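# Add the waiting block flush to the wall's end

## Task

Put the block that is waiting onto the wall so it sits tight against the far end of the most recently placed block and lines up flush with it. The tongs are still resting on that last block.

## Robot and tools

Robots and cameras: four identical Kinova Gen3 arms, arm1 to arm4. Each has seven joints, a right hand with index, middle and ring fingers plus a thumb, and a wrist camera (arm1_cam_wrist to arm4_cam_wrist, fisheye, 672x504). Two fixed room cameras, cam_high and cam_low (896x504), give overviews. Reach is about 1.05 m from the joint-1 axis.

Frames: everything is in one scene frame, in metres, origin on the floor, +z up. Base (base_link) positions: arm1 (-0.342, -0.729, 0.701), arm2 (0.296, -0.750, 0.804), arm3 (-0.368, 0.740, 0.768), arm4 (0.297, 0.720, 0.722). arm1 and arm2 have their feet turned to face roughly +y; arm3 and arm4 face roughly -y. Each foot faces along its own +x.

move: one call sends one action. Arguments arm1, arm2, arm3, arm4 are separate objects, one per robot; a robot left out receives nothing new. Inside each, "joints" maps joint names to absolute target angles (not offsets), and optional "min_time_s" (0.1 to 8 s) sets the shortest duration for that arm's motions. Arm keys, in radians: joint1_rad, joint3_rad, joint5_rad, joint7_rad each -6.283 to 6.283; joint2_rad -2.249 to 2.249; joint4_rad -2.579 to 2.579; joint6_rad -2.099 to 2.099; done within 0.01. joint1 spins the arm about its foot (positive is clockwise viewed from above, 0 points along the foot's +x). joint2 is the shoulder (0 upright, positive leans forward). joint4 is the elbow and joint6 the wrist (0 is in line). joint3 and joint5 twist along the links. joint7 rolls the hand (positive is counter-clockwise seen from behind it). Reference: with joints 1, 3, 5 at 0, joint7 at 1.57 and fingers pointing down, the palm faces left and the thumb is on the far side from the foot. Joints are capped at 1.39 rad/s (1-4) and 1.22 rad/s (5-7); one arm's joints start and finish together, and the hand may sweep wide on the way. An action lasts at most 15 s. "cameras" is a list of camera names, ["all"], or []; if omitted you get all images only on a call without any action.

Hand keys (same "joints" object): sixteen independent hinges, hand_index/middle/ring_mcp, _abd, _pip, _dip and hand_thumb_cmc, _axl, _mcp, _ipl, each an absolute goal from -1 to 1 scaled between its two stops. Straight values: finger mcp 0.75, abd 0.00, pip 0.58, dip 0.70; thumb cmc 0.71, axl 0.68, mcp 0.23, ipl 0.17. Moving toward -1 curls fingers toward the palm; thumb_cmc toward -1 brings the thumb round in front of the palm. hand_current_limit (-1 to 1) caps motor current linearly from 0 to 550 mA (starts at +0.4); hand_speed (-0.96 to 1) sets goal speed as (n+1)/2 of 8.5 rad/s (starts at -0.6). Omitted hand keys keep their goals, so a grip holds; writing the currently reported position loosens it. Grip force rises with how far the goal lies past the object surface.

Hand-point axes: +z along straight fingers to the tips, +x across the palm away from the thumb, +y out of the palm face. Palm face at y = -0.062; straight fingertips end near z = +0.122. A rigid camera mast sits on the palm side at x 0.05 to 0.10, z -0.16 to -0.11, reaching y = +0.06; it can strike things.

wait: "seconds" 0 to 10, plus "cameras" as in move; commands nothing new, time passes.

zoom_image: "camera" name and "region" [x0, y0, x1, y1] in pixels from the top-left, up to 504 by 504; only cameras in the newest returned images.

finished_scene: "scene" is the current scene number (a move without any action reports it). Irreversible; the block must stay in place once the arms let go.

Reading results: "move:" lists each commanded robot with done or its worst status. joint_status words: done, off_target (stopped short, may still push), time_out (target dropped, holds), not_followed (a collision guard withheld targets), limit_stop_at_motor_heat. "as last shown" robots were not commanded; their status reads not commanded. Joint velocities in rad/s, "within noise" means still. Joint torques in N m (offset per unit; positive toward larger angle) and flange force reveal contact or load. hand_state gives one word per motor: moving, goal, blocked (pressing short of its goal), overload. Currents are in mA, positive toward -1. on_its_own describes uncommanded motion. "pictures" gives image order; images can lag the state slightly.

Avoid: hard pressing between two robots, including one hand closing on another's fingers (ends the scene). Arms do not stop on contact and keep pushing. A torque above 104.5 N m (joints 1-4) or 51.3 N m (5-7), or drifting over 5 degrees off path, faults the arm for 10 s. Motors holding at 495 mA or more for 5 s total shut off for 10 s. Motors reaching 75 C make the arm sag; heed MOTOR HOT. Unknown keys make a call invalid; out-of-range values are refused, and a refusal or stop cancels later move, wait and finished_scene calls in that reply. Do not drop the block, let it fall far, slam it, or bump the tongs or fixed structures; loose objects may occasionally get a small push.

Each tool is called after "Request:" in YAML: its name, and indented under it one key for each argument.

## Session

Request:
move:

Scene clock: 0.00 s.
Joint torques (N m): no reading
Motor temperatures (°C): arm1=[32 30 25 29 36 35 36] | arm2=[30 32 28 31 36 33 45] | arm3=[30 34 24 29 30 38 34] | arm4=[28 31 24 32 34 39 35]
Flange force (N): no reading
Joint velocities: within noise
arm1.joint_positions: joint1_rad=+0.234 joint2_rad=-0.403 joint3_rad=-0.082 joint4_rad=+1.426 joint5_rad=-0.081 joint6_rad=+1.946 joint7_rad=+1.624 hand_index_mcp=+0.753 hand_index_abd=+0.000 hand_index_pip=+0.577 hand_index_dip=+0.696 hand_middle_mcp=+0.753 hand_middle_abd=+0.000 hand_middle_pip=+0.577 hand_middle_dip=+0.696 hand_ring_mcp=+0.753 hand_ring_abd=+0.000 hand_ring_pip=+0.577 hand_ring_dip=+0.696 hand_thumb_cmc=+0.714 hand_thumb_axl=+0.677 hand_thumb_mcp=+0.226 hand_thumb_ipl=+0.168 hand_current_limit=+0.400 hand_speed=-0.600
arm1.joint_status: not commanded
arm1.hand_state: goal,goal,goal,goal,goal,goal,goal,goal,goal,goal,goal,goal,goal,goal,goal,goal
arm1.index_mcp_current_ma: 0
arm1.index_abd_current_ma: 0
arm1.index_pip_current_ma: 0
arm1.index_dip_current_ma: 0
arm1.middle_mcp_current_ma: 0
arm1.middle_abd_current_ma: 0
arm1.middle_pip_current_ma: 0
arm1.middle_dip_current_ma: 0
arm1.ring_mcp_current_ma: 0
arm1.ring_abd_current_ma: 0
arm1.ring_pip_current_ma: 0
arm1.ring_dip_current_ma: 0
arm1.thumb_cmc_current_ma: 0
arm1.thumb_axl_current_ma: 0
arm1.thumb_mcp_current_ma: 0
arm1.thumb_ipl_current_ma: 0
arm1.hand_goal_index_mcp: 0.754
arm1.hand_goal_index_abd: 0.000
arm1.hand_goal_index_pip: 0.576
arm1.hand_goal_index_dip: 0.696
arm1.hand_goal_middle_mcp: 0.754
arm1.hand_goal_middle_abd: 0.000
arm1.hand_goal_middle_pip: 0.576
arm1.hand_goal_middle_dip: 0.696
arm1.hand_goal_ring_mcp: 0.754
arm1.hand_goal_ring_abd: 0.000
arm1.hand_goal_ring_pip: 0.576
arm1.hand_goal_ring_dip: 0.696
arm1.hand_goal_thumb_cmc: 0.714
arm1.hand_goal_thumb_axl: 0.678
arm1.hand_goal_thumb_mcp: 0.226
arm1.hand_goal_thumb_ipl: 0.168
arm1.hand: x=-0.4089 y=-0.5529 z=+1.2469 quat_wxyz=(+0.056, -0.685, +0.723, +0.072) (m; scene frame)
arm2.joint_positions: joint1_rad=+0.219 joint2_rad=-0.490 joint3_rad=-0.096 joint4_rad=+1.424 joint5_rad=-0.069 joint6_rad=+2.056 joint7_rad=+1.635 hand_index_mcp=+0.753 hand_index_abd=+0.000 hand_index_pip=+0.577 hand_index_dip=+0.696 hand_middle_mcp=+0.753 hand_middle_abd=+0.000 hand_middle_pip=+0.577 hand_middle_dip=+0.696 hand_ring_mcp=+0.753 hand_ring_abd=+0.000 hand_ring_pip=+0.577 hand_ring_dip=+0.696 hand_thumb_cmc=+0.714 hand_thumb_axl=+0.677 hand_thumb_mcp=+0.226 hand_thumb_ipl=+0.168 hand_current_limit=+0.400 hand_speed=-0.600
arm2.joint_status: not commanded
arm2.hand_state: goal,goal,goal,goal,goal,goal,goal,goal,goal,goal,goal,goal,goal,goal,goal,goal
arm2.index_mcp_current_ma: 0
arm2.index_abd_current_ma: 0
arm2.index_pip_current_ma: 0
arm2.index_dip_current_ma: 0
arm2.middle_mcp_current_ma: 0
arm2.middle_abd_current_ma: 0
arm2.middle_pip_current_ma: 0
arm2.middle_dip_current_ma: 0
arm2.ring_mcp_current_ma: 0
arm2.ring_abd_current_ma: 0
arm2.ring_pip_current_ma: 0
arm2.ring_dip_current_ma: 0
arm2.thumb_cmc_current_ma: 0
arm2.thumb_axl_current_ma: 0
arm2.thumb_mcp_current_ma: 0
arm2.thumb_ipl_current_ma: 0
arm2.hand_goal_index_mcp: 0.754
arm2.hand_goal_index_abd: 0.000
arm2.hand_goal_index_pip: 0.576
arm2.hand_goal_index_dip: 0.696
arm2.hand_goal_middle_mcp: 0.754
arm2.hand_goal_middle_abd: 0.000
arm2.hand_goal_middle_pip: 0.576
arm2.hand_goal_middle_dip: 0.696
arm2.hand_goal_ring_mcp: 0.754
arm2.hand_goal_ring_abd: 0.000
arm2.hand_goal_ring_pip: 0.576
arm2.hand_goal_ring_dip: 0.696
arm2.hand_goal_thumb_cmc: 0.714
arm2.hand_goal_thumb_axl: 0.678
arm2.hand_goal_thumb_mcp: 0.226
arm2.hand_goal_thumb_ipl: 0.168
arm2.hand: x=+0.2300 y=-0.6129 z=+1.3510 quat_wxyz=(+0.051, -0.664, +0.744, +0.046) (m; scene frame)
arm3.joint_positions: joint1_rad=-0.425 joint2_rad=-0.361 joint3_rad=-0.063 joint4_rad=+1.456 joint5_rad=-0.068 joint6_rad=+1.972 joint7_rad=+1.675 hand_index_mcp=+0.753 hand_index_abd=+0.000 hand_index_pip=+0.577 hand_index_dip=+0.696 hand_middle_mcp=+0.753 hand_middle_abd=+0.000 hand_middle_pip=+0.577 hand_middle_dip=+0.696 hand_ring_mcp=+0.753 hand_ring_abd=+0.000 hand_ring_pip=+0.577 hand_ring_dip=+0.696 hand_thumb_cmc=+0.714 hand_thumb_axl=+0.677 hand_thumb_mcp=+0.226 hand_thumb_ipl=+0.168 hand_current_limit=+0.400 hand_speed=-0.600
arm3.joint_status: not commanded
arm3.hand_state: goal,goal,goal,goal,goal,goal,goal,goal,goal,goal,goal,goal,goal,goal,goal,goal
arm3.index_mcp_current_ma: 0
arm3.index_abd_current_ma: 0
arm3.index_pip_current_ma: 0
arm3.index_dip_current_ma: 0
arm3.middle_mcp_current_ma: 0
arm3.middle_abd_current_ma: 0
arm3.middle_pip_current_ma: 0
arm3.middle_dip_current_ma: 0
arm3.ring_mcp_current_ma: 0
arm3.ring_abd_current_ma: 0
arm3.ring_pip_current_ma: 0
arm3.ring_dip_current_ma: 0
arm3.thumb_cmc_current_ma: 0
arm3.thumb_axl_current_ma: 0
arm3.thumb_mcp_current_ma: 0
arm3.thumb_ipl_current_ma: 0
arm3.hand_goal_index_mcp: 0.754
arm3.hand_goal_index_abd: 0.000
arm3.hand_goal_index_pip: 0.576
arm3.hand_goal_index_dip: 0.696
arm3.hand_goal_middle_mcp: 0.754
arm3.hand_goal_middle_abd: 0.000
arm3.hand_goal_middle_pip: 0.576
arm3.hand_goal_middle_dip: 0.696
arm3.hand_goal_ring_mcp: 0.754
arm3.hand_goal_ring_abd: 0.000
arm3.hand_goal_ring_pip: 0.576
arm3.hand_goal_ring_dip: 0.696
arm3.hand_goal_thumb_cmc: 0.714
arm3.hand_goal_thumb_axl: 0.678
arm3.hand_goal_thumb_mcp: 0.226
arm3.hand_goal_thumb_ipl: 0.168
arm3.hand: x=-0.2191 y=+0.6332 z=+1.2945 quat_wxyz=(+0.043, +0.463, +0.886, -0.003) (m; scene frame)
arm4.joint_positions: joint1_rad=-0.310 joint2_rad=-0.397 joint3_rad=-0.109 joint4_rad=+1.491 joint5_rad=-0.072 joint6_rad=+2.070 joint7_rad=+1.673 hand_index_mcp=+0.753 hand_index_abd=+0.000 hand_index_pip=+0.577 hand_index_dip=+0.696 hand_middle_mcp=+0.753 hand_middle_abd=+0.000 hand_middle_pip=+0.577 hand_middle_dip=+0.696 hand_ring_mcp=+0.753 hand_ring_abd=+0.000 hand_ring_pip=+0.577 hand_ring_dip=+0.696 hand_thumb_cmc=+0.714 hand_thumb_axl=+0.677 hand_thumb_mcp=+0.226 hand_thumb_ipl=+0.168 hand_current_limit=+0.400 hand_speed=-0.600
arm4.joint_status: not commanded
arm4.hand_state: goal,goal,goal,goal,goal,goal,goal,goal,goal,goal,goal,goal,goal,goal,goal,goal
arm4.index_mcp_current_ma: 0
arm4.index_abd_current_ma: 0
arm4.index_pip_current_ma: 0
arm4.index_dip_current_ma: 0
arm4.middle_mcp_current_ma: 0
arm4.middle_abd_current_ma: 0
arm4.middle_pip_current_ma: 0
arm4.middle_dip_current_ma: 0
arm4.ring_mcp_current_ma: 0
arm4.ring_abd_current_ma: 0
arm4.ring_pip_current_ma: 0
arm4.ring_dip_current_ma: 0
arm4.thumb_cmc_current_ma: 0
arm4.thumb_axl_current_ma: 0
arm4.thumb_mcp_current_ma: 0
arm4.thumb_ipl_current_ma: 0
arm4.hand_goal_index_mcp: 0.754
arm4.hand_goal_index_abd: 0.000
arm4.hand_goal_index_pip: 0.576
arm4.hand_goal_index_dip: 0.696
arm4.hand_goal_middle_mcp: 0.754
arm4.hand_goal_middle_abd: 0.000
arm4.hand_goal_middle_pip: 0.576
arm4.hand_goal_middle_dip: 0.696
arm4.hand_goal_ring_mcp: 0.754
arm4.hand_goal_ring_abd: 0.000
arm4.hand_goal_ring_pip: 0.576
arm4.hand_goal_ring_dip: 0.696
arm4.hand_goal_thumb_cmc: 0.714
arm4.hand_goal_thumb_axl: 0.678
arm4.hand_goal_thumb_mcp: 0.226
arm4.hand_goal_thumb_ipl: 0.168
arm4.hand: x=+0.4331 y=+0.6580 z=+1.2398 quat_wxyz=(-0.003, +0.459, +0.889, +0.014) (m; scene frame)
pictures: arm1_cam_wrist, arm2_cam_wrist, arm3_cam_wrist, arm4_cam_wrist, cam_high, cam_low

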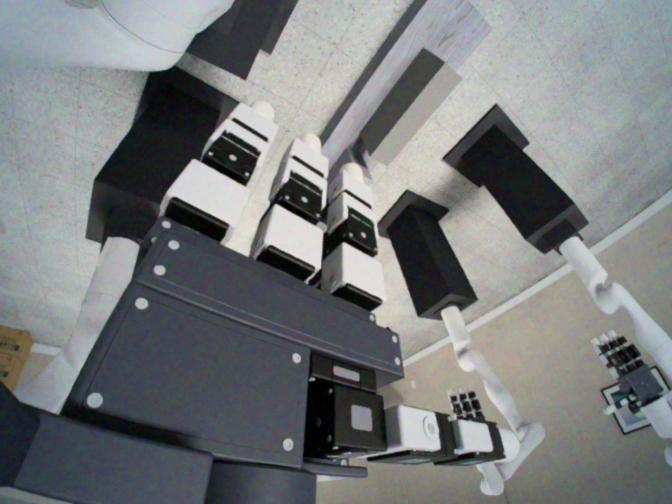

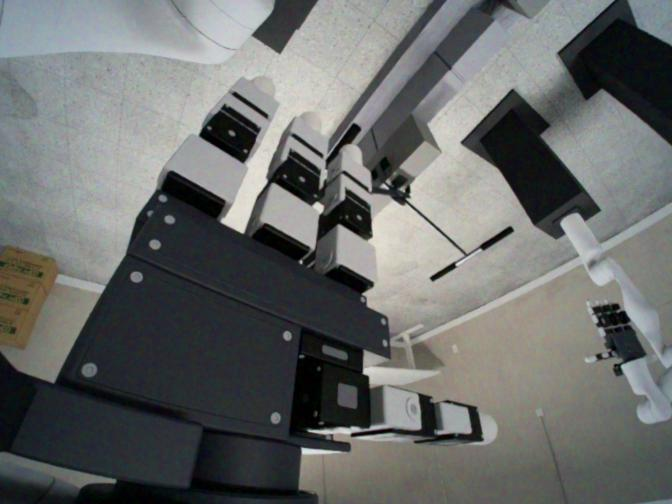

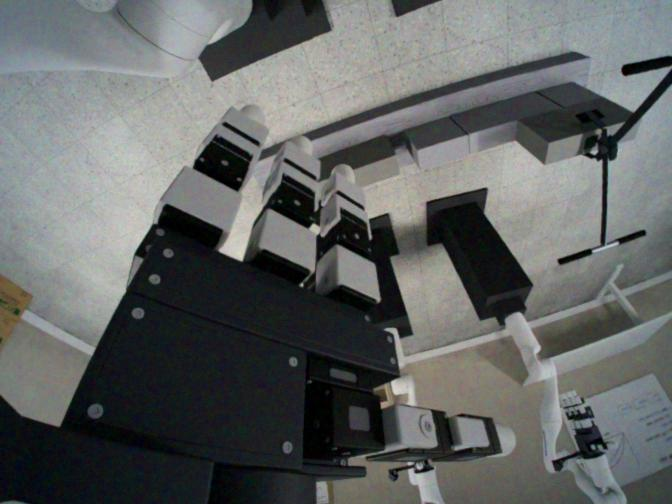

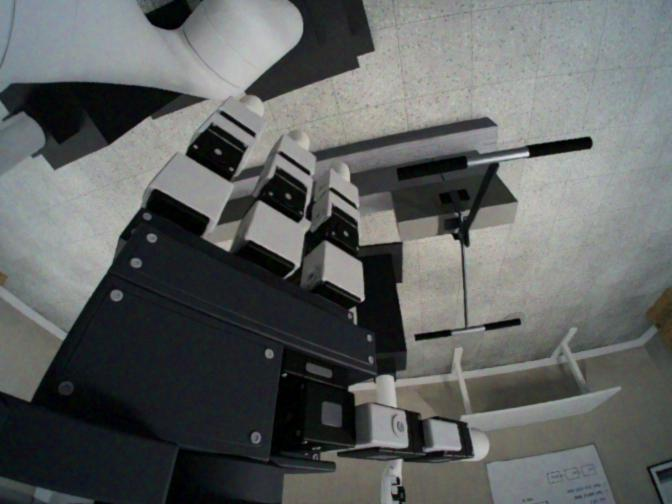

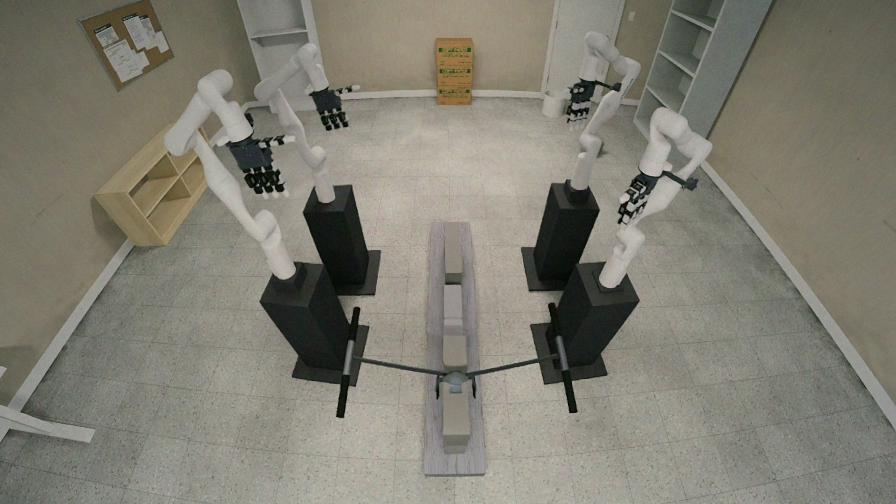

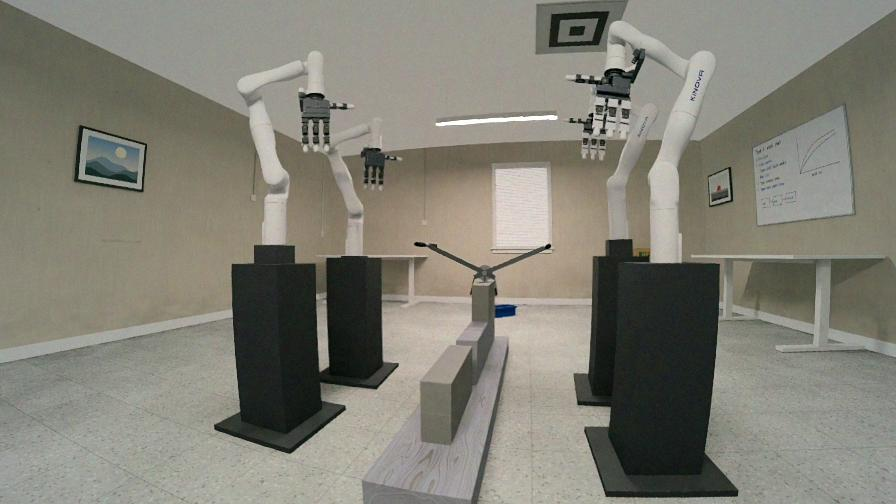

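Request:
zoom_image:
  camera: "cam_high"
  region: [410, 210, 500, 300]

Request:
zoom_image:
  camera: "cam_high"
  region: [400, 270, 510, 380]

Request:
zoom_image:
  camera: "cam_high"
  region: [395, 350, 525, 480]

Request:
zoom_image:
  camera: "cam_high"
  region: [330, 290, 590, 430]

Request:
zoom_image:
  camera: "cam_low"
  region: [400, 230, 560, 390]

Scaled by 5.600 from the camera's 896x504 image, which has a finer 1280x720 frame.

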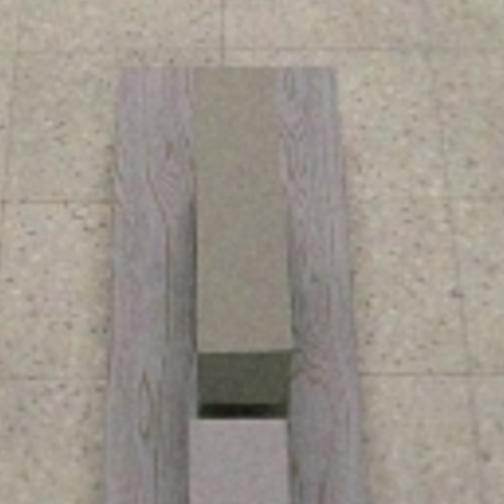

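Scaled by 4.582 from the camera's 896x504 image, which has a finer 1280x720 frame.

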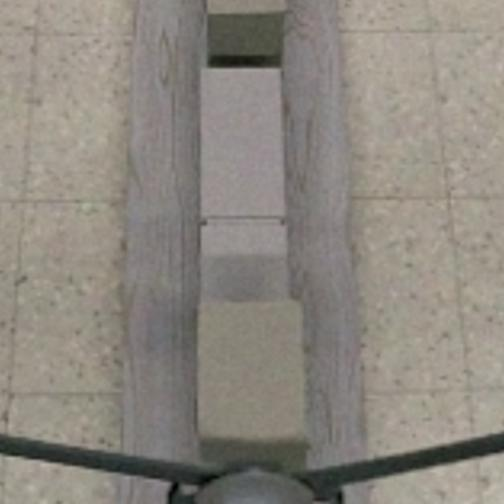

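Scaled by 3.877 from the camera's 896x504 image, which has a finer 1280x720 frame.

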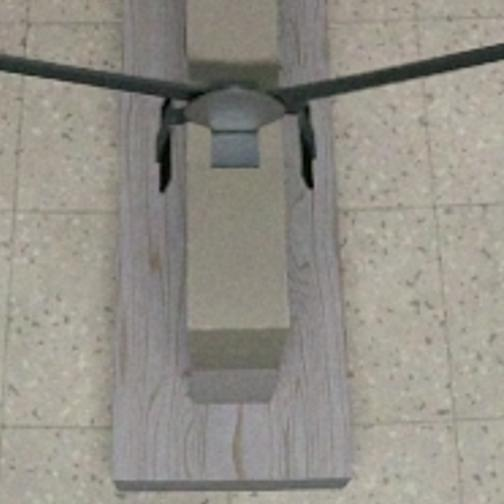

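Scaled by 1.938 from the camera's 896x504 image, which has a finer 1280x720 frame.

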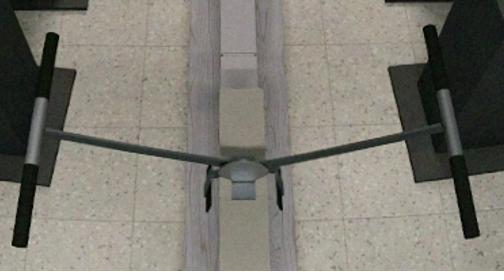

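Scaled by 3.150 from the camera's 896x504 image, which has a finer 1280x720 frame.

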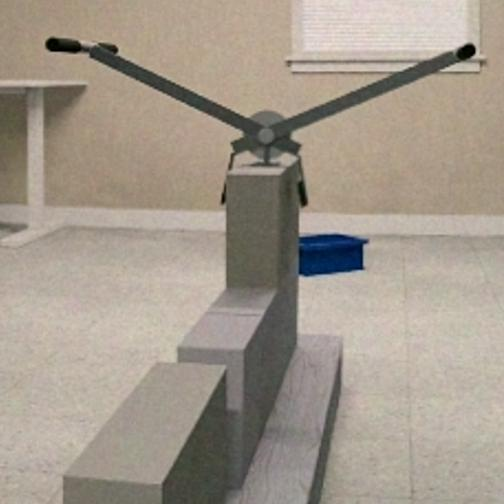

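Request:
move:
  arm1: {"joints": {"joint1_rad": -0.4986, "joint2_rad": 0.028, "joint3_rad": 0, "joint4_rad": 2.26, "joint5_rad": 0, "joint6_rad": 0.8536, "joint7_rad": -0.5099, "hand_thumb_axl": -0.4, "hand_thumb_mcp": -0.786, "hand_current_limit": 0.75}, "min_time_s": 3.5}
  arm2: {"joints": {"joint1_rad": 0.9274, "joint2_rad": 0.744, "joint3_rad": 0, "joint4_rad": 1.5103, "joint5_rad": 0, "joint6_rad": 0.8873, "joint7_rad": 1.0108, "hand_current_limit": 0.75}, "min_time_s": 3.5}
  arm3: {"joints": {"joint1_rad": 0.1914, "joint2_rad": 0.1958, "joint3_rad": 0, "joint4_rad": 2.3814, "joint5_rad": 0, "joint6_rad": 0.5644, "joint7_rad": 0.2013, "hand_current_limit": 0.75}, "min_time_s": 3.5}
  arm4: {"joints": {"joint1_rad": -1.1006, "joint2_rad": 0.6073, "joint3_rad": 0, "joint4_rad": 1.5061, "joint5_rad": 0, "joint6_rad": 1.0282, "joint7_rad": -1.1729, "hand_thumb_axl": -0.4, "hand_thumb_mcp": -0.786, "hand_current_limit": 0.78}, "min_time_s": 3.5}
  cameras: ["cam_high", "cam_low"]

Scene clock: 33.83 s.
Joint torques (N m): arm1=[-0.46 -8.73 0.13 -8.38 -0.29 0.2 0.04] | arm2=[1.36 -20.2 1.2 -5.13 -0.02 -0.03 -0.09] | arm3=[-1.03 -7.1 0.42 -4.8 -0.26 0.11 -0.02] | arm4=[-1.37 -17.96 1.92 -9.47 -0.05 -0.09 0.22]
Motor temperatures (°C): arm1=[32 30 25 29 36 35 36] | arm2=[30 32 28 31 36 33 45] | arm3=[30 33 24 29 30 38 34] | arm4=[28 30 24 32 34 39 35]
Flange force (N): arm1=[-0.8 -0.1 8.6] | arm2=[-4.5 4.9 -0.1] | arm3=[-1.9 -3.7 -2.0] | arm4=[-9.2 -1.9 3.1]
move: arm1 done; arm2 done; arm3 done; arm4 done
Joint velocities: within noise
arm1.joint_positions: joint1_rad=-0.499 joint2_rad=+0.028 joint3_rad=+0.000 joint4_rad=+2.260 joint5_rad=+0.000 joint6_rad=+0.854 joint7_rad=-0.510 hand_index_mcp=+0.753 hand_index_abd=+0.000 hand_index_pip=+0.577 hand_index_dip=+0.696 hand_middle_mcp=+0.753 hand_middle_abd=+0.000 hand_middle_pip=+0.577 hand_middle_dip=+0.696 hand_ring_mcp=+0.753 hand_ring_abd=+0.000 hand_ring_pip=+0.577 hand_ring_dip=+0.696 hand_thumb_cmc=+0.714 hand_thumb_axl=-0.388 hand_thumb_mcp=-0.784 hand_thumb_ipl=+0.168 hand_current_limit=+0.750 hand_speed=-0.600
arm1.joint_status: all done
arm1.hand_state: goal,goal,goal,goal,goal,goal,goal,goal,goal,goal,goal,goal,goal,goal,goal,goal
arm1.index_mcp_current_ma: 0
arm1.index_abd_current_ma: 0
arm1.index_pip_current_ma: 0
arm1.index_dip_current_ma: 0
arm1.middle_mcp_current_ma: 0
arm1.middle_abd_current_ma: 0
arm1.middle_pip_current_ma: 0
arm1.middle_dip_current_ma: 0
arm1.ring_mcp_current_ma: 0
arm1.ring_abd_current_ma: 0
arm1.ring_pip_current_ma: 0
arm1.ring_dip_current_ma: 0
arm1.thumb_cmc_current_ma: 0
arm1.thumb_axl_current_ma: 18
arm1.thumb_mcp_current_ma: 1
arm1.thumb_ipl_current_ma: 0
arm1.hand_goal_index_mcp: 0.754
arm1.hand_goal_index_abd: 0.000
arm1.hand_goal_index_pip: 0.576
arm1.hand_goal_index_dip: 0.696
arm1.hand_goal_middle_mcp: 0.754
arm1.hand_goal_middle_abd: 0.000
arm1.hand_goal_middle_pip: 0.576
arm1.hand_goal_middle_dip: 0.696
arm1.hand_goal_ring_mcp: 0.754
arm1.hand_goal_ring_abd: 0.000
arm1.hand_goal_ring_pip: 0.576
arm1.hand_goal_ring_dip: 0.696
arm1.hand_goal_thumb_cmc: 0.714
arm1.hand_goal_thumb_axl: -0.400
arm1.hand_goal_thumb_mcp: -0.786
arm1.hand_goal_thumb_ipl: 0.168
arm1.hand: x=-0.4186 y=-0.4165 z=+0.9002 quat_wxyz=(+0.000, +0.000, +1.000, +0.003) (m; scene frame)
arm2.joint_positions: joint1_rad=+0.927 joint2_rad=+0.744 joint3_rad=+0.000 joint4_rad=+1.510 joint5_rad=+0.000 joint6_rad=+0.887 joint7_rad=+1.011 hand_index_mcp=+0.753 hand_index_abd=+0.000 hand_index_pip=+0.577 hand_index_dip=+0.696 hand_middle_mcp=+0.753 hand_middle_abd=+0.000 hand_middle_pip=+0.577 hand_middle_dip=+0.696 hand_ring_mcp=+0.753 hand_ring_abd=+0.000 hand_ring_pip=+0.577 hand_ring_dip=+0.696 hand_thumb_cmc=+0.714 hand_thumb_axl=+0.677 hand_thumb_mcp=+0.224 hand_thumb_ipl=+0.168 hand_current_limit=+0.750 hand_speed=-0.600
arm2.joint_status: all done
arm2.hand_state: goal,goal,goal,goal,goal,goal,goal,goal,goal,goal,goal,goal,goal,goal,goal,goal
arm2.index_mcp_current_ma: 0
arm2.index_abd_current_ma: 0
arm2.index_pip_current_ma: 0
arm2.index_dip_current_ma: 0
arm2.middle_mcp_current_ma: 0
arm2.middle_abd_current_ma: 0
arm2.middle_pip_current_ma: 0
arm2.middle_dip_current_ma: 0
arm2.ring_mcp_current_ma: 0
arm2.ring_abd_current_ma: 0
arm2.ring_pip_current_ma: 0
arm2.ring_dip_current_ma: 0
arm2.thumb_cmc_current_ma: 0
arm2.thumb_axl_current_ma: 0
arm2.thumb_mcp_current_ma: -1
arm2.thumb_ipl_current_ma: 0
arm2.hand_goal_index_mcp: 0.754
arm2.hand_goal_index_abd: 0.000
arm2.hand_goal_index_pip: 0.576
arm2.hand_goal_index_dip: 0.696
arm2.hand_goal_middle_mcp: 0.754
arm2.hand_goal_middle_abd: 0.000
arm2.hand_goal_middle_pip: 0.576
arm2.hand_goal_middle_dip: 0.696
arm2.hand_goal_ring_mcp: 0.754
arm2.hand_goal_ring_abd: 0.000
arm2.hand_goal_ring_pip: 0.576
arm2.hand_goal_ring_dip: 0.696
arm2.hand_goal_thumb_cmc: 0.714
arm2.hand_goal_thumb_axl: 0.678
arm2.hand_goal_thumb_mcp: 0.226
arm2.hand_goal_thumb_ipl: 0.168
arm2.hand: x=+0.7798 y=-0.4041 z=+0.8945 quat_wxyz=(+0.000, +0.000, +1.000, -0.006) (m; scene frame)
arm3.joint_positions: joint1_rad=+0.191 joint2_rad=+0.196 joint3_rad=+0.000 joint4_rad=+2.381 joint5_rad=+0.000 joint6_rad=+0.564 joint7_rad=+0.201 hand_index_mcp=+0.753 hand_index_abd=+0.000 hand_index_pip=+0.577 hand_index_dip=+0.696 hand_middle_mcp=+0.753 hand_middle_abd=+0.000 hand_middle_pip=+0.577 hand_middle_dip=+0.696 hand_ring_mcp=+0.753 hand_ring_abd=+0.000 hand_ring_pip=+0.577 hand_ring_dip=+0.696 hand_thumb_cmc=+0.714 hand_thumb_axl=+0.677 hand_thumb_mcp=+0.224 hand_thumb_ipl=+0.168 hand_current_limit=+0.750 hand_speed=-0.600
arm3.joint_status: all done
arm3.hand_state: goal,goal,goal,goal,goal,goal,goal,goal,goal,goal,goal,goal,goal,goal,goal,goal
arm3.index_mcp_current_ma: 0
arm3.index_abd_current_ma: 0
arm3.index_pip_current_ma: 0
arm3.index_dip_current_ma: 0
arm3.middle_mcp_current_ma: 0
arm3.middle_abd_current_ma: 0
arm3.middle_pip_current_ma: 0
arm3.middle_dip_current_ma: 0
arm3.ring_mcp_current_ma: 0
arm3.ring_abd_current_ma: 0
arm3.ring_pip_current_ma: 0
arm3.ring_dip_current_ma: 0
arm3.thumb_cmc_current_ma: 0
arm3.thumb_axl_current_ma: 0
arm3.thumb_mcp_current_ma: -3
arm3.thumb_ipl_current_ma: 0
arm3.hand_goal_index_mcp: 0.754
arm3.hand_goal_index_abd: 0.000
arm3.hand_goal_index_pip: 0.576
arm3.hand_goal_index_dip: 0.696
arm3.hand_goal_middle_mcp: 0.754
arm3.hand_goal_middle_abd: 0.000
arm3.hand_goal_middle_pip: 0.576
arm3.hand_goal_middle_dip: 0.696
arm3.hand_goal_ring_mcp: 0.754
arm3.hand_goal_ring_abd: 0.000
arm3.hand_goal_ring_pip: 0.576
arm3.hand_goal_ring_dip: 0.696
arm3.hand_goal_thumb_cmc: 0.714
arm3.hand_goal_thumb_axl: 0.678
arm3.hand_goal_thumb_mcp: 0.226
arm3.hand_goal_thumb_ipl: 0.168
arm3.hand: x=-0.4661 y=+0.4151 z=+0.8969 quat_wxyz=(-0.001, +1.000, +0.000, +0.002) (m; scene frame)
arm4.joint_positions: joint1_rad=-1.101 joint2_rad=+0.607 joint3_rad=+0.000 joint4_rad=+1.506 joint5_rad=+0.000 joint6_rad=+1.028 joint7_rad=-1.173 hand_index_mcp=+0.753 hand_index_abd=+0.000 hand_index_pip=+0.577 hand_index_dip=+0.696 hand_middle_mcp=+0.753 hand_middle_abd=+0.000 hand_middle_pip=+0.577 hand_middle_dip=+0.696 hand_ring_mcp=+0.753 hand_ring_abd=+0.000 hand_ring_pip=+0.577 hand_ring_dip=+0.696 hand_thumb_cmc=+0.714 hand_thumb_axl=-0.390 hand_thumb_mcp=-0.784 hand_thumb_ipl=+0.168 hand_current_limit=+0.780 hand_speed=-0.600
arm4.joint_status: all done
arm4.hand_state: goal,goal,goal,goal,goal,goal,goal,goal,goal,goal,goal,goal,goal,goal,goal,goal
arm4.index_mcp_current_ma: -2
arm4.index_abd_current_ma: 0
arm4.index_pip_current_ma: 1
arm4.index_dip_current_ma: 0
arm4.middle_mcp_current_ma: -2
arm4.middle_abd_current_ma: 0
arm4.middle_pip_current_ma: 1
arm4.middle_dip_current_ma: 0
arm4.ring_mcp_current_ma: -2
arm4.ring_abd_current_ma: 0
arm4.ring_pip_current_ma: 1
arm4.ring_dip_current_ma: 0
arm4.thumb_cmc_current_ma: 0
arm4.thumb_axl_current_ma: 34
arm4.thumb_mcp_current_ma: 6
arm4.thumb_ipl_current_ma: -1
arm4.hand_goal_index_mcp: 0.754
arm4.hand_goal_index_abd: 0.000
arm4.hand_goal_index_pip: 0.576
arm4.hand_goal_index_dip: 0.696
arm4.hand_goal_middle_mcp: 0.754
arm4.hand_goal_middle_abd: 0.000
arm4.hand_goal_middle_pip: 0.576
arm4.hand_goal_middle_dip: 0.696
arm4.hand_goal_ring_mcp: 0.754
arm4.hand_goal_ring_abd: 0.000
arm4.hand_goal_ring_pip: 0.576
arm4.hand_goal_ring_dip: 0.696
arm4.hand_goal_thumb_cmc: 0.714
arm4.hand_goal_thumb_axl: -0.400
arm4.hand_goal_thumb_mcp: -0.786
arm4.hand_goal_thumb_ipl: 0.168
arm4.hand: x=+0.7340 y=+0.4151 z=+0.8904 quat_wxyz=(+0.002, +1.000, +0.000, +0.001) (m; scene frame)
pictures: cam_high, cam_low

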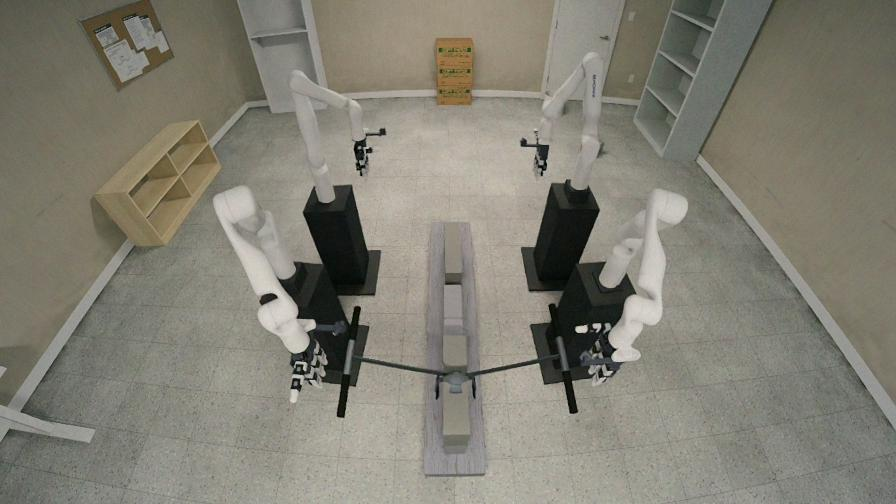

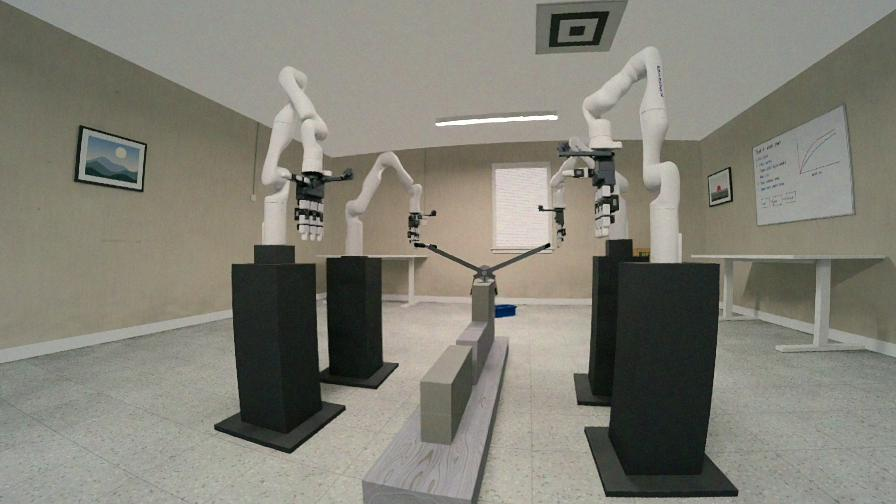

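Request:
move:
  arm2: {"joints": {"joint1_rad": 0.8993, "joint2_rad": 1.0178, "joint4_rad": 1.5152, "joint6_rad": 0.6086, "joint7_rad": 0.9827}, "min_time_s": 1.8}
  arm4: {"joints": {"joint1_rad": -1.0765, "joint2_rad": 0.8468, "joint4_rad": 1.6056, "joint6_rad": 0.6892, "joint7_rad": -1.1488}, "min_time_s": 1.8}

Request:
move:
  arm2: {"joints": {"joint1_rad": 0.8331, "joint2_rad": 1.0534, "joint4_rad": 1.4114, "joint6_rad": 0.6768, "joint7_rad": 0.9165}, "min_time_s": 1.8}
  arm4: {"joints": {"joint1_rad": -0.9977, "joint2_rad": 0.8827, "joint4_rad": 1.5145, "joint6_rad": 0.7444, "joint7_rad": -1.07}, "min_time_s": 1.8}
  cameras: ["cam_high", "arm2_cam_wrist", "arm4_cam_wrist"]

Request:
zoom_image:
  camera: "cam_high"
  region: [280, 290, 640, 430]

Scene clock: 37.93 s.
Joint torques (N m): arm1=[-0.45 -8.72 0.16 -8.34 -0.26 0.17 0.05] | arm2=[1.39 -21.85 1.32 -3.45 0 -0.02 -0.07] | arm3=[-1.03 -7.07 0.46 -4.83 -0.24 0.14 0] | arm4=[-1.35 -19.51 2.05 -7.53 -0.1 -0.1 0.21]
Motor temperatures (°C): arm1=[32 30 25 29 36 35 36] | arm2=[30 32 28 31 36 33 45] | arm3=[30 33 24 29 30 38 34] | arm4=[28 30 24 32 34 39 35]
Flange force (N): arm1=[-0.7 -0.1 8.3] | arm2=[-4.1 4.8 1.8] | arm3=[-1.8 -3.9 -1.9] | arm4=[-9.0 -1.4 0.3]
move: arm2 done; arm4 done
Joint velocities: within noise
arm1, arm3: as last shown
arm2.joint_positions: joint1_rad=+0.899 joint2_rad=+1.018 joint3_rad=+0.000 joint4_rad=+1.515 joint5_rad=+0.000 joint6_rad=+0.609 joint7_rad=+0.983 hand_index_mcp=+0.753 hand_index_abd=+0.000 hand_index_pip=+0.577 hand_index_dip=+0.696 hand_middle_mcp=+0.753 hand_middle_abd=+0.000 hand_middle_pip=+0.577 hand_middle_dip=+0.696 hand_ring_mcp=+0.753 hand_ring_abd=+0.000 hand_ring_pip=+0.577 hand_ring_dip=+0.696 hand_thumb_cmc=+0.714 hand_thumb_axl=+0.677 hand_thumb_mcp=+0.224 hand_thumb_ipl=+0.168 hand_current_limit=+0.750 hand_speed=-0.600
arm2.joint_status: all done
arm2.hand_state: goal,goal,goal,goal,goal,goal,goal,goal,goal,goal,goal,goal,goal,goal,goal,goal
arm2.index_mcp_current_ma: 0
arm2.index_abd_current_ma: 0
arm2.index_pip_current_ma: 0
arm2.index_dip_current_ma: 0
arm2.middle_mcp_current_ma: 0
arm2.middle_abd_current_ma: 0
arm2.middle_pip_current_ma: 0
arm2.middle_dip_current_ma: 0
arm2.ring_mcp_current_ma: 0
arm2.ring_abd_current_ma: 0
arm2.ring_pip_current_ma: 0
arm2.ring_dip_current_ma: 0
arm2.thumb_cmc_current_ma: 0
arm2.thumb_axl_current_ma: 0
arm2.thumb_mcp_current_ma: -1
arm2.thumb_ipl_current_ma: 0
arm2.hand_goal_index_mcp: 0.754
arm2.hand_goal_index_abd: 0.000
arm2.hand_goal_index_pip: 0.576
arm2.hand_goal_index_dip: 0.696
arm2.hand_goal_middle_mcp: 0.754
arm2.hand_goal_middle_abd: 0.000
arm2.hand_goal_middle_pip: 0.576
arm2.hand_goal_middle_dip: 0.696
arm2.hand_goal_ring_mcp: 0.754
arm2.hand_goal_ring_abd: 0.000
arm2.hand_goal_ring_pip: 0.576
arm2.hand_goal_ring_dip: 0.696
arm2.hand_goal_thumb_cmc: 0.714
arm2.hand_goal_thumb_axl: 0.678
arm2.hand_goal_thumb_mcp: 0.226
arm2.hand_goal_thumb_ipl: 0.168
arm2.hand: x=+0.7799 y=-0.3880 z=+0.7464 quat_wxyz=(+0.000, +0.000, +1.000, -0.006) (m; scene frame)
arm4.joint_positions: joint1_rad=-1.076 joint2_rad=+0.847 joint3_rad=+0.000 joint4_rad=+1.606 joint5_rad=+0.000 joint6_rad=+0.689 joint7_rad=-1.149 hand_index_mcp=+0.753 hand_index_abd=+0.000 hand_index_pip=+0.577 hand_index_dip=+0.696 hand_middle_mcp=+0.753 hand_middle_abd=+0.000 hand_middle_pip=+0.577 hand_middle_dip=+0.696 hand_ring_mcp=+0.753 hand_ring_abd=+0.000 hand_ring_pip=+0.577 hand_ring_dip=+0.696 hand_thumb_cmc=+0.714 hand_thumb_axl=-0.390 hand_thumb_mcp=-0.784 hand_thumb_ipl=+0.168 hand_current_limit=+0.780 hand_speed=-0.600
arm4.joint_status: all done
arm4.hand_state: goal,goal,goal,goal,goal,goal,goal,goal,goal,goal,goal,goal,goal,goal,goal,goal
arm4.index_mcp_current_ma: -2
arm4.index_abd_current_ma: 0
arm4.index_pip_current_ma: 1
arm4.index_dip_current_ma: 0
arm4.middle_mcp_current_ma: -2
arm4.middle_abd_current_ma: 0
arm4.middle_pip_current_ma: 1
arm4.middle_dip_current_ma: 0
arm4.ring_mcp_current_ma: -2
arm4.ring_abd_current_ma: 0
arm4.ring_pip_current_ma: 1
arm4.ring_dip_current_ma: 0
arm4.thumb_cmc_current_ma: 0
arm4.thumb_axl_current_ma: 33
arm4.thumb_mcp_current_ma: 6
arm4.thumb_ipl_current_ma: -1
arm4.hand_goal_index_mcp: 0.754
arm4.hand_goal_index_abd: 0.000
arm4.hand_goal_index_pip: 0.576
arm4.hand_goal_index_dip: 0.696
arm4.hand_goal_middle_mcp: 0.754
arm4.hand_goal_middle_abd: 0.000
arm4.hand_goal_middle_pip: 0.576
arm4.hand_goal_middle_dip: 0.696
arm4.hand_goal_ring_mcp: 0.754
arm4.hand_goal_ring_abd: 0.000
arm4.hand_goal_ring_pip: 0.576
arm4.hand_goal_ring_dip: 0.696
arm4.hand_goal_thumb_cmc: 0.714
arm4.hand_goal_thumb_axl: -0.400
arm4.hand_goal_thumb_mcp: -0.786
arm4.hand_goal_thumb_ipl: 0.168
arm4.hand: x=+0.7340 y=+0.4011 z=+0.7434 quat_wxyz=(+0.002, +1.000, +0.000, +0.001) (m; scene frame)
pictures: none

Scene clock: 40.03 s.
Joint torques (N m): arm1=[-0.48 -8.71 0.17 -8.33 -0.25 0.16 0.06] | arm2=[1.41 -22.7 1.28 -3.91 -0.02 -0.01 -0.07] | arm3=[-0.99 -7.11 0.43 -4.88 -0.25 0.13 0] | arm4=[-1.37 -20.34 2.01 -7.91 -0.09 -0.14 0.19]
Motor temperatures (°C): arm1=[32 30 25 29 36 35 36] | arm2=[30 32 28 31 36 33 45] | arm3=[30 33 24 29 30 38 34] | arm4=[28 30 24 32 34 39 35]
Flange force (N): arm1=[-0.7 -0.1 8.3] | arm2=[-4.2 5.3 1.8] | arm3=[-1.7 -3.9 -1.8] | arm4=[-9.2 -2.4 0.3]
move: arm2 done; arm4 done
Joint velocities: within noise
arm1, arm3: as last shown
arm2.joint_positions: joint1_rad=+0.833 joint2_rad=+1.053 joint3_rad=+0.000 joint4_rad=+1.411 joint5_rad=+0.000 joint6_rad=+0.677 joint7_rad=+0.917 hand_index_mcp=+0.753 hand_index_abd=+0.000 hand_index_pip=+0.577 hand_index_dip=+0.696 hand_middle_mcp=+0.753 hand_middle_abd=+0.000 hand_middle_pip=+0.577 hand_middle_dip=+0.696 hand_ring_mcp=+0.753 hand_ring_abd=+0.000 hand_ring_pip=+0.577 hand_ring_dip=+0.696 hand_thumb_cmc=+0.714 hand_thumb_axl=+0.677 hand_thumb_mcp=+0.224 hand_thumb_ipl=+0.168 hand_current_limit=+0.750 hand_speed=-0.600
arm2.joint_status: all done
arm2.hand_state: goal,goal,goal,goal,goal,goal,goal,goal,goal,goal,goal,goal,goal,goal,goal,goal
arm2.index_mcp_current_ma: 0
arm2.index_abd_current_ma: 0
arm2.index_pip_current_ma: 0
arm2.index_dip_current_ma: 0
arm2.middle_mcp_current_ma: 0
arm2.middle_abd_current_ma: 0
arm2.middle_pip_current_ma: 0
arm2.middle_dip_current_ma: 0
arm2.ring_mcp_current_ma: 0
arm2.ring_abd_current_ma: 0
arm2.ring_pip_current_ma: 0
arm2.ring_dip_current_ma: 0
arm2.thumb_cmc_current_ma: 0
arm2.thumb_axl_current_ma: 0
arm2.thumb_mcp_current_ma: -1
arm2.thumb_ipl_current_ma: 0
arm2.hand_goal_index_mcp: 0.754
arm2.hand_goal_index_abd: 0.000
arm2.hand_goal_index_pip: 0.576
arm2.hand_goal_index_dip: 0.696
arm2.hand_goal_middle_mcp: 0.754
arm2.hand_goal_middle_abd: 0.000
arm2.hand_goal_middle_pip: 0.576
arm2.hand_goal_middle_dip: 0.696
arm2.hand_goal_ring_mcp: 0.754
arm2.hand_goal_ring_abd: 0.000
arm2.hand_goal_ring_pip: 0.576
arm2.hand_goal_ring_dip: 0.696
arm2.hand_goal_thumb_cmc: 0.714
arm2.hand_goal_thumb_axl: 0.678
arm2.hand_goal_thumb_mcp: 0.226
arm2.hand_goal_thumb_ipl: 0.168
arm2.hand: x=+0.7802 y=-0.3431 z=+0.7458 quat_wxyz=(+0.000, +0.000, +1.000, -0.006) (m; scene frame)
arm4.joint_positions: joint1_rad=-0.998 joint2_rad=+0.883 joint3_rad=+0.000 joint4_rad=+1.515 joint5_rad=+0.000 joint6_rad=+0.744 joint7_rad=-1.070 hand_index_mcp=+0.753 hand_index_abd=+0.000 hand_index_pip=+0.577 hand_index_dip=+0.696 hand_middle_mcp=+0.753 hand_middle_abd=+0.000 hand_middle_pip=+0.577 hand_middle_dip=+0.696 hand_ring_mcp=+0.753 hand_ring_abd=+0.000 hand_ring_pip=+0.577 hand_ring_dip=+0.696 hand_thumb_cmc=+0.714 hand_thumb_axl=-0.390 hand_thumb_mcp=-0.784 hand_thumb_ipl=+0.168 hand_current_limit=+0.780 hand_speed=-0.600
arm4.joint_status: all done
arm4.hand_state: goal,goal,goal,goal,goal,goal,goal,goal,goal,goal,goal,goal,goal,goal,goal,goal
arm4.index_mcp_current_ma: -2
arm4.index_abd_current_ma: 0
arm4.index_pip_current_ma: 1
arm4.index_dip_current_ma: 0
arm4.middle_mcp_current_ma: -2
arm4.middle_abd_current_ma: 0
arm4.middle_pip_current_ma: 1
arm4.middle_dip_current_ma: 0
arm4.ring_mcp_current_ma: -2
arm4.ring_abd_current_ma: 0
arm4.ring_pip_current_ma: 1
arm4.ring_dip_current_ma: 0
arm4.thumb_cmc_current_ma: 0
arm4.thumb_axl_current_ma: 33
arm4.thumb_mcp_current_ma: 6
arm4.thumb_ipl_current_ma: -1
arm4.hand_goal_index_mcp: 0.754
arm4.hand_goal_index_abd: 0.000
arm4.hand_goal_index_pip: 0.576
arm4.hand_goal_index_dip: 0.696
arm4.hand_goal_middle_mcp: 0.754
arm4.hand_goal_middle_abd: 0.000
arm4.hand_goal_middle_pip: 0.576
arm4.hand_goal_middle_dip: 0.696
arm4.hand_goal_ring_mcp: 0.754
arm4.hand_goal_ring_abd: 0.000
arm4.hand_goal_ring_pip: 0.576
arm4.hand_goal_ring_dip: 0.696
arm4.hand_goal_thumb_cmc: 0.714
arm4.hand_goal_thumb_axl: -0.400
arm4.hand_goal_thumb_mcp: -0.786
arm4.hand_goal_thumb_ipl: 0.168
arm4.hand: x=+0.7343 y=+0.3546 z=+0.7435 quat_wxyz=(+0.002, +1.000, +0.000, +0.001) (m; scene frame)
pictures: arm2_cam_wrist, arm4_cam_wrist, cam_high

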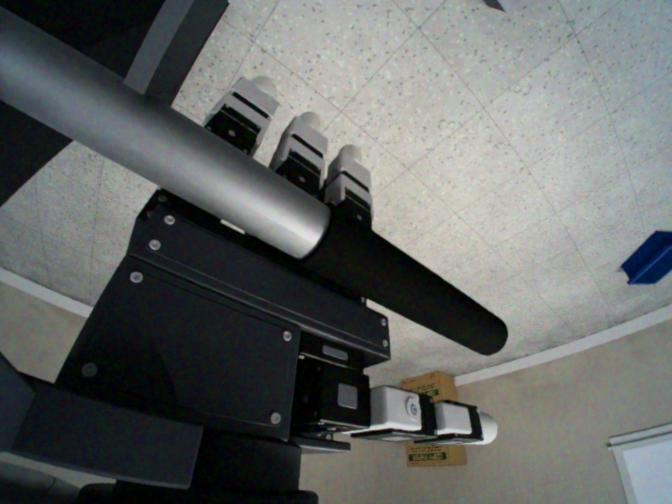

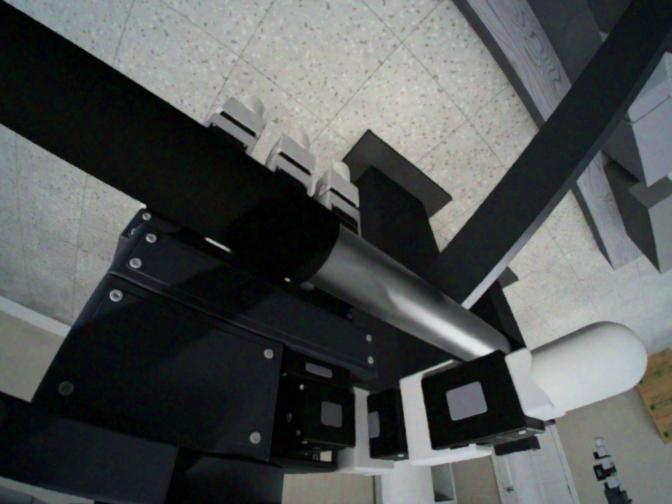

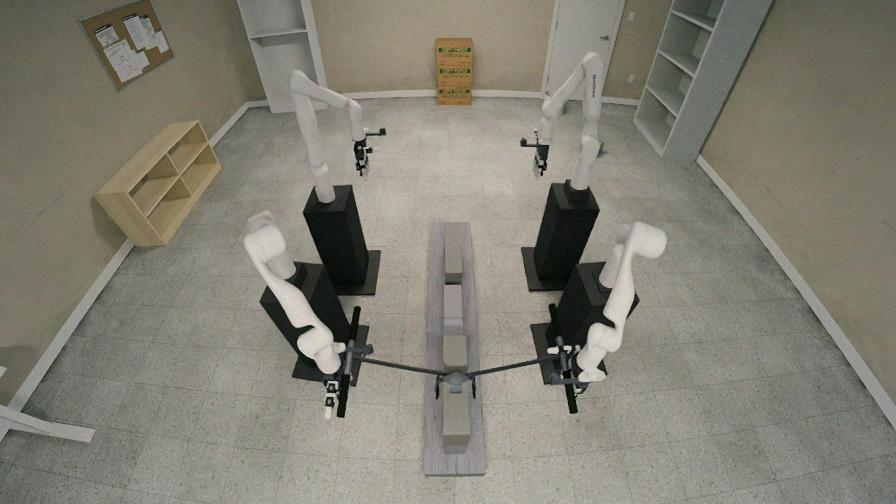

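Scaled by 1.400 from the camera's 896x504 image, which has a finer 1280x720 frame.

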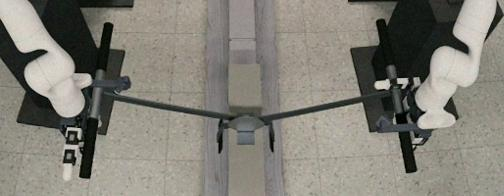

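Request:
move:
  arm2: {"joints": {"hand_index_mcp": -0.45, "hand_middle_mcp": -0.45, "hand_ring_mcp": -0.45}}
  arm4: {"joints": {"hand_index_mcp": -0.45, "hand_middle_mcp": -0.45, "hand_ring_mcp": -0.45}}
  cameras: ["arm2_cam_wrist", "arm4_cam_wrist"]

Scene clock: 43.00 s.
Joint torques (N m): arm1=[-0.52 -8.69 0.09 -8.34 -0.3 0.19 0.07] | arm2=[2.14 -24.65 1.86 -4.48 0.03 -0.07 -0.1] | arm3=[-1.04 -7.06 0.46 -4.81 -0.26 0.13 0] | arm4=[-1.38 -20.38 2.19 -7.95 0.03 -0.23 0.17]
Motor temperatures (°C): arm1=[32 30 25 29 36 35 36] | arm2=[30 32 28 31 36 33 45] | arm3=[30 33 24 29 30 38 34] | arm4=[28 30 24 32 34 39 35]
Flange force (N): arm1=[-0.9 -0.1 8.3] | arm2=[-4.0 6.7 5.2] | arm3=[-1.8 -3.8 -2.0] | arm4=[-9.1 -2.2 0.2]
move: arm2 off_target; arm4 off_target
Joint velocities: within noise
arm1, arm3: as last shown
arm2.joint_positions: joint1_rad=+0.833 joint2_rad=+1.053 joint3_rad=+0.000 joint4_rad=+1.411 joint5_rad=+0.000 joint6_rad=+0.677 joint7_rad=+0.917 hand_index_mcp=-0.425 hand_index_abd=+0.000 hand_index_pip=+0.577 hand_index_dip=+0.696 hand_middle_mcp=-0.411 hand_middle_abd=+0.000 hand_middle_pip=+0.577 hand_middle_dip=+0.696 hand_ring_mcp=-0.427 hand_ring_abd=+0.000 hand_ring_pip=+0.577 hand_ring_dip=+0.696 hand_thumb_cmc=+0.714 hand_thumb_axl=+0.677 hand_thumb_mcp=+0.224 hand_thumb_ipl=+0.168 hand_current_limit=+0.750 hand_speed=-0.600
arm2.joint_status: hand_index_mcp off_target (ended at -0.425, target -0.450); hand_middle_mcp off_target (ended at -0.411, target -0.450); hand_ring_mcp off_target (ended at -0.427, target -0.450)
arm2.hand_state: blocked,goal,goal,goal,blocked,goal,goal,goal,blocked,goal,goal,goal,goal,goal,goal,goal
arm2.index_mcp_current_ma: 23
arm2.index_abd_current_ma: 0
arm2.index_pip_current_ma: 0
arm2.index_dip_current_ma: 0
arm2.middle_mcp_current_ma: 49
arm2.middle_abd_current_ma: 0
arm2.middle_pip_current_ma: 0
arm2.middle_dip_current_ma: 0
arm2.ring_mcp_current_ma: 20
arm2.ring_abd_current_ma: 0
arm2.ring_pip_current_ma: 0
arm2.ring_dip_current_ma: 0
arm2.thumb_cmc_current_ma: 0
arm2.thumb_axl_current_ma: 0
arm2.thumb_mcp_current_ma: -1
arm2.thumb_ipl_current_ma: 0
arm2.hand_goal_index_mcp: -0.450
arm2.hand_goal_index_abd: 0.000
arm2.hand_goal_index_pip: 0.576
arm2.hand_goal_index_dip: 0.696
arm2.hand_goal_middle_mcp: -0.450
arm2.hand_goal_middle_abd: 0.000
arm2.hand_goal_middle_pip: 0.576
arm2.hand_goal_middle_dip: 0.696
arm2.hand_goal_ring_mcp: -0.450
arm2.hand_goal_ring_abd: 0.000
arm2.hand_goal_ring_pip: 0.576
arm2.hand_goal_ring_dip: 0.696
arm2.hand_goal_thumb_cmc: 0.714
arm2.hand_goal_thumb_axl: 0.678
arm2.hand_goal_thumb_mcp: 0.226
arm2.hand_goal_thumb_ipl: 0.168
arm2.hand: x=+0.7802 y=-0.3431 z=+0.7457 quat_wxyz=(+0.000, +0.000, +1.000, -0.006) (m; scene frame)
arm4.joint_positions: joint1_rad=-0.998 joint2_rad=+0.883 joint3_rad=+0.000 joint4_rad=+1.514 joint5_rad=+0.000 joint6_rad=+0.744 joint7_rad=-1.070 hand_index_mcp=-0.425 hand_index_abd=+0.000 hand_index_pip=+0.577 hand_index_dip=+0.696 hand_middle_mcp=-0.429 hand_middle_abd=+0.000 hand_middle_pip=+0.577 hand_middle_dip=+0.696 hand_ring_mcp=-0.427 hand_ring_abd=+0.000 hand_ring_pip=+0.577 hand_ring_dip=+0.696 hand_thumb_cmc=+0.714 hand_thumb_axl=-0.390 hand_thumb_mcp=-0.784 hand_thumb_ipl=+0.168 hand_current_limit=+0.780 hand_speed=-0.600
arm4.joint_status: hand_index_mcp off_target (ended at -0.425, target -0.450); hand_middle_mcp off_target (ended at -0.429, target -0.450); hand_ring_mcp off_target (ended at -0.427, target -0.450)
arm4.hand_state: blocked,goal,goal,goal,blocked,goal,goal,goal,blocked,goal,goal,goal,goal,goal,goal,goal
arm4.index_mcp_current_ma: 83
arm4.index_abd_current_ma: 0
arm4.index_pip_current_ma: 1
arm4.index_dip_current_ma: 0
arm4.middle_mcp_current_ma: 67
arm4.middle_abd_current_ma: 0
arm4.middle_pip_current_ma: 1
arm4.middle_dip_current_ma: 0
arm4.ring_mcp_current_ma: 76
arm4.ring_abd_current_ma: 0
arm4.ring_pip_current_ma: 1
arm4.ring_dip_current_ma: 0
arm4.thumb_cmc_current_ma: 0
arm4.thumb_axl_current_ma: 33
arm4.thumb_mcp_current_ma: 6
arm4.thumb_ipl_current_ma: -1
arm4.hand_goal_index_mcp: -0.450
arm4.hand_goal_index_abd: 0.000
arm4.hand_goal_index_pip: 0.576
arm4.hand_goal_index_dip: 0.696
arm4.hand_goal_middle_mcp: -0.450
arm4.hand_goal_middle_abd: 0.000
arm4.hand_goal_middle_pip: 0.576
arm4.hand_goal_middle_dip: 0.696
arm4.hand_goal_ring_mcp: -0.450
arm4.hand_goal_ring_abd: 0.000
arm4.hand_goal_ring_pip: 0.576
arm4.hand_goal_ring_dip: 0.696
arm4.hand_goal_thumb_cmc: 0.714
arm4.hand_goal_thumb_axl: -0.400
arm4.hand_goal_thumb_mcp: -0.786
arm4.hand_goal_thumb_ipl: 0.168
arm4.hand: x=+0.7343 y=+0.3546 z=+0.7435 quat_wxyz=(+0.002, +1.000, +0.000, +0.001) (m; scene frame)
pictures: arm2_cam_wrist, arm4_cam_wrist

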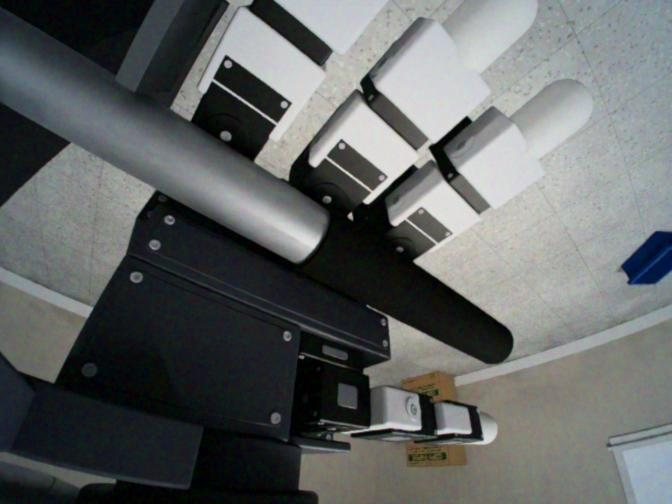

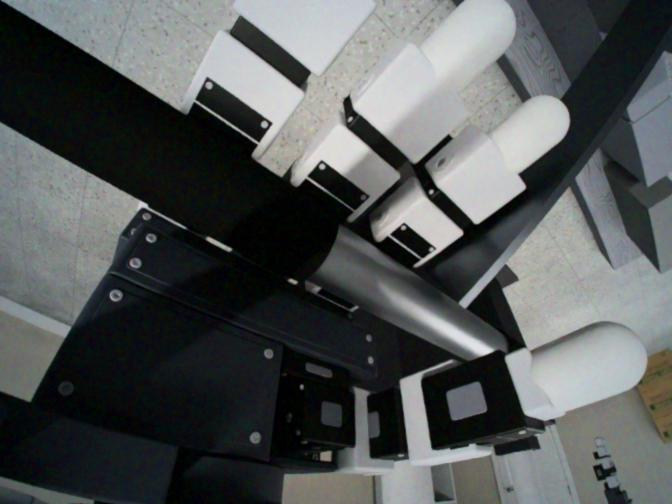

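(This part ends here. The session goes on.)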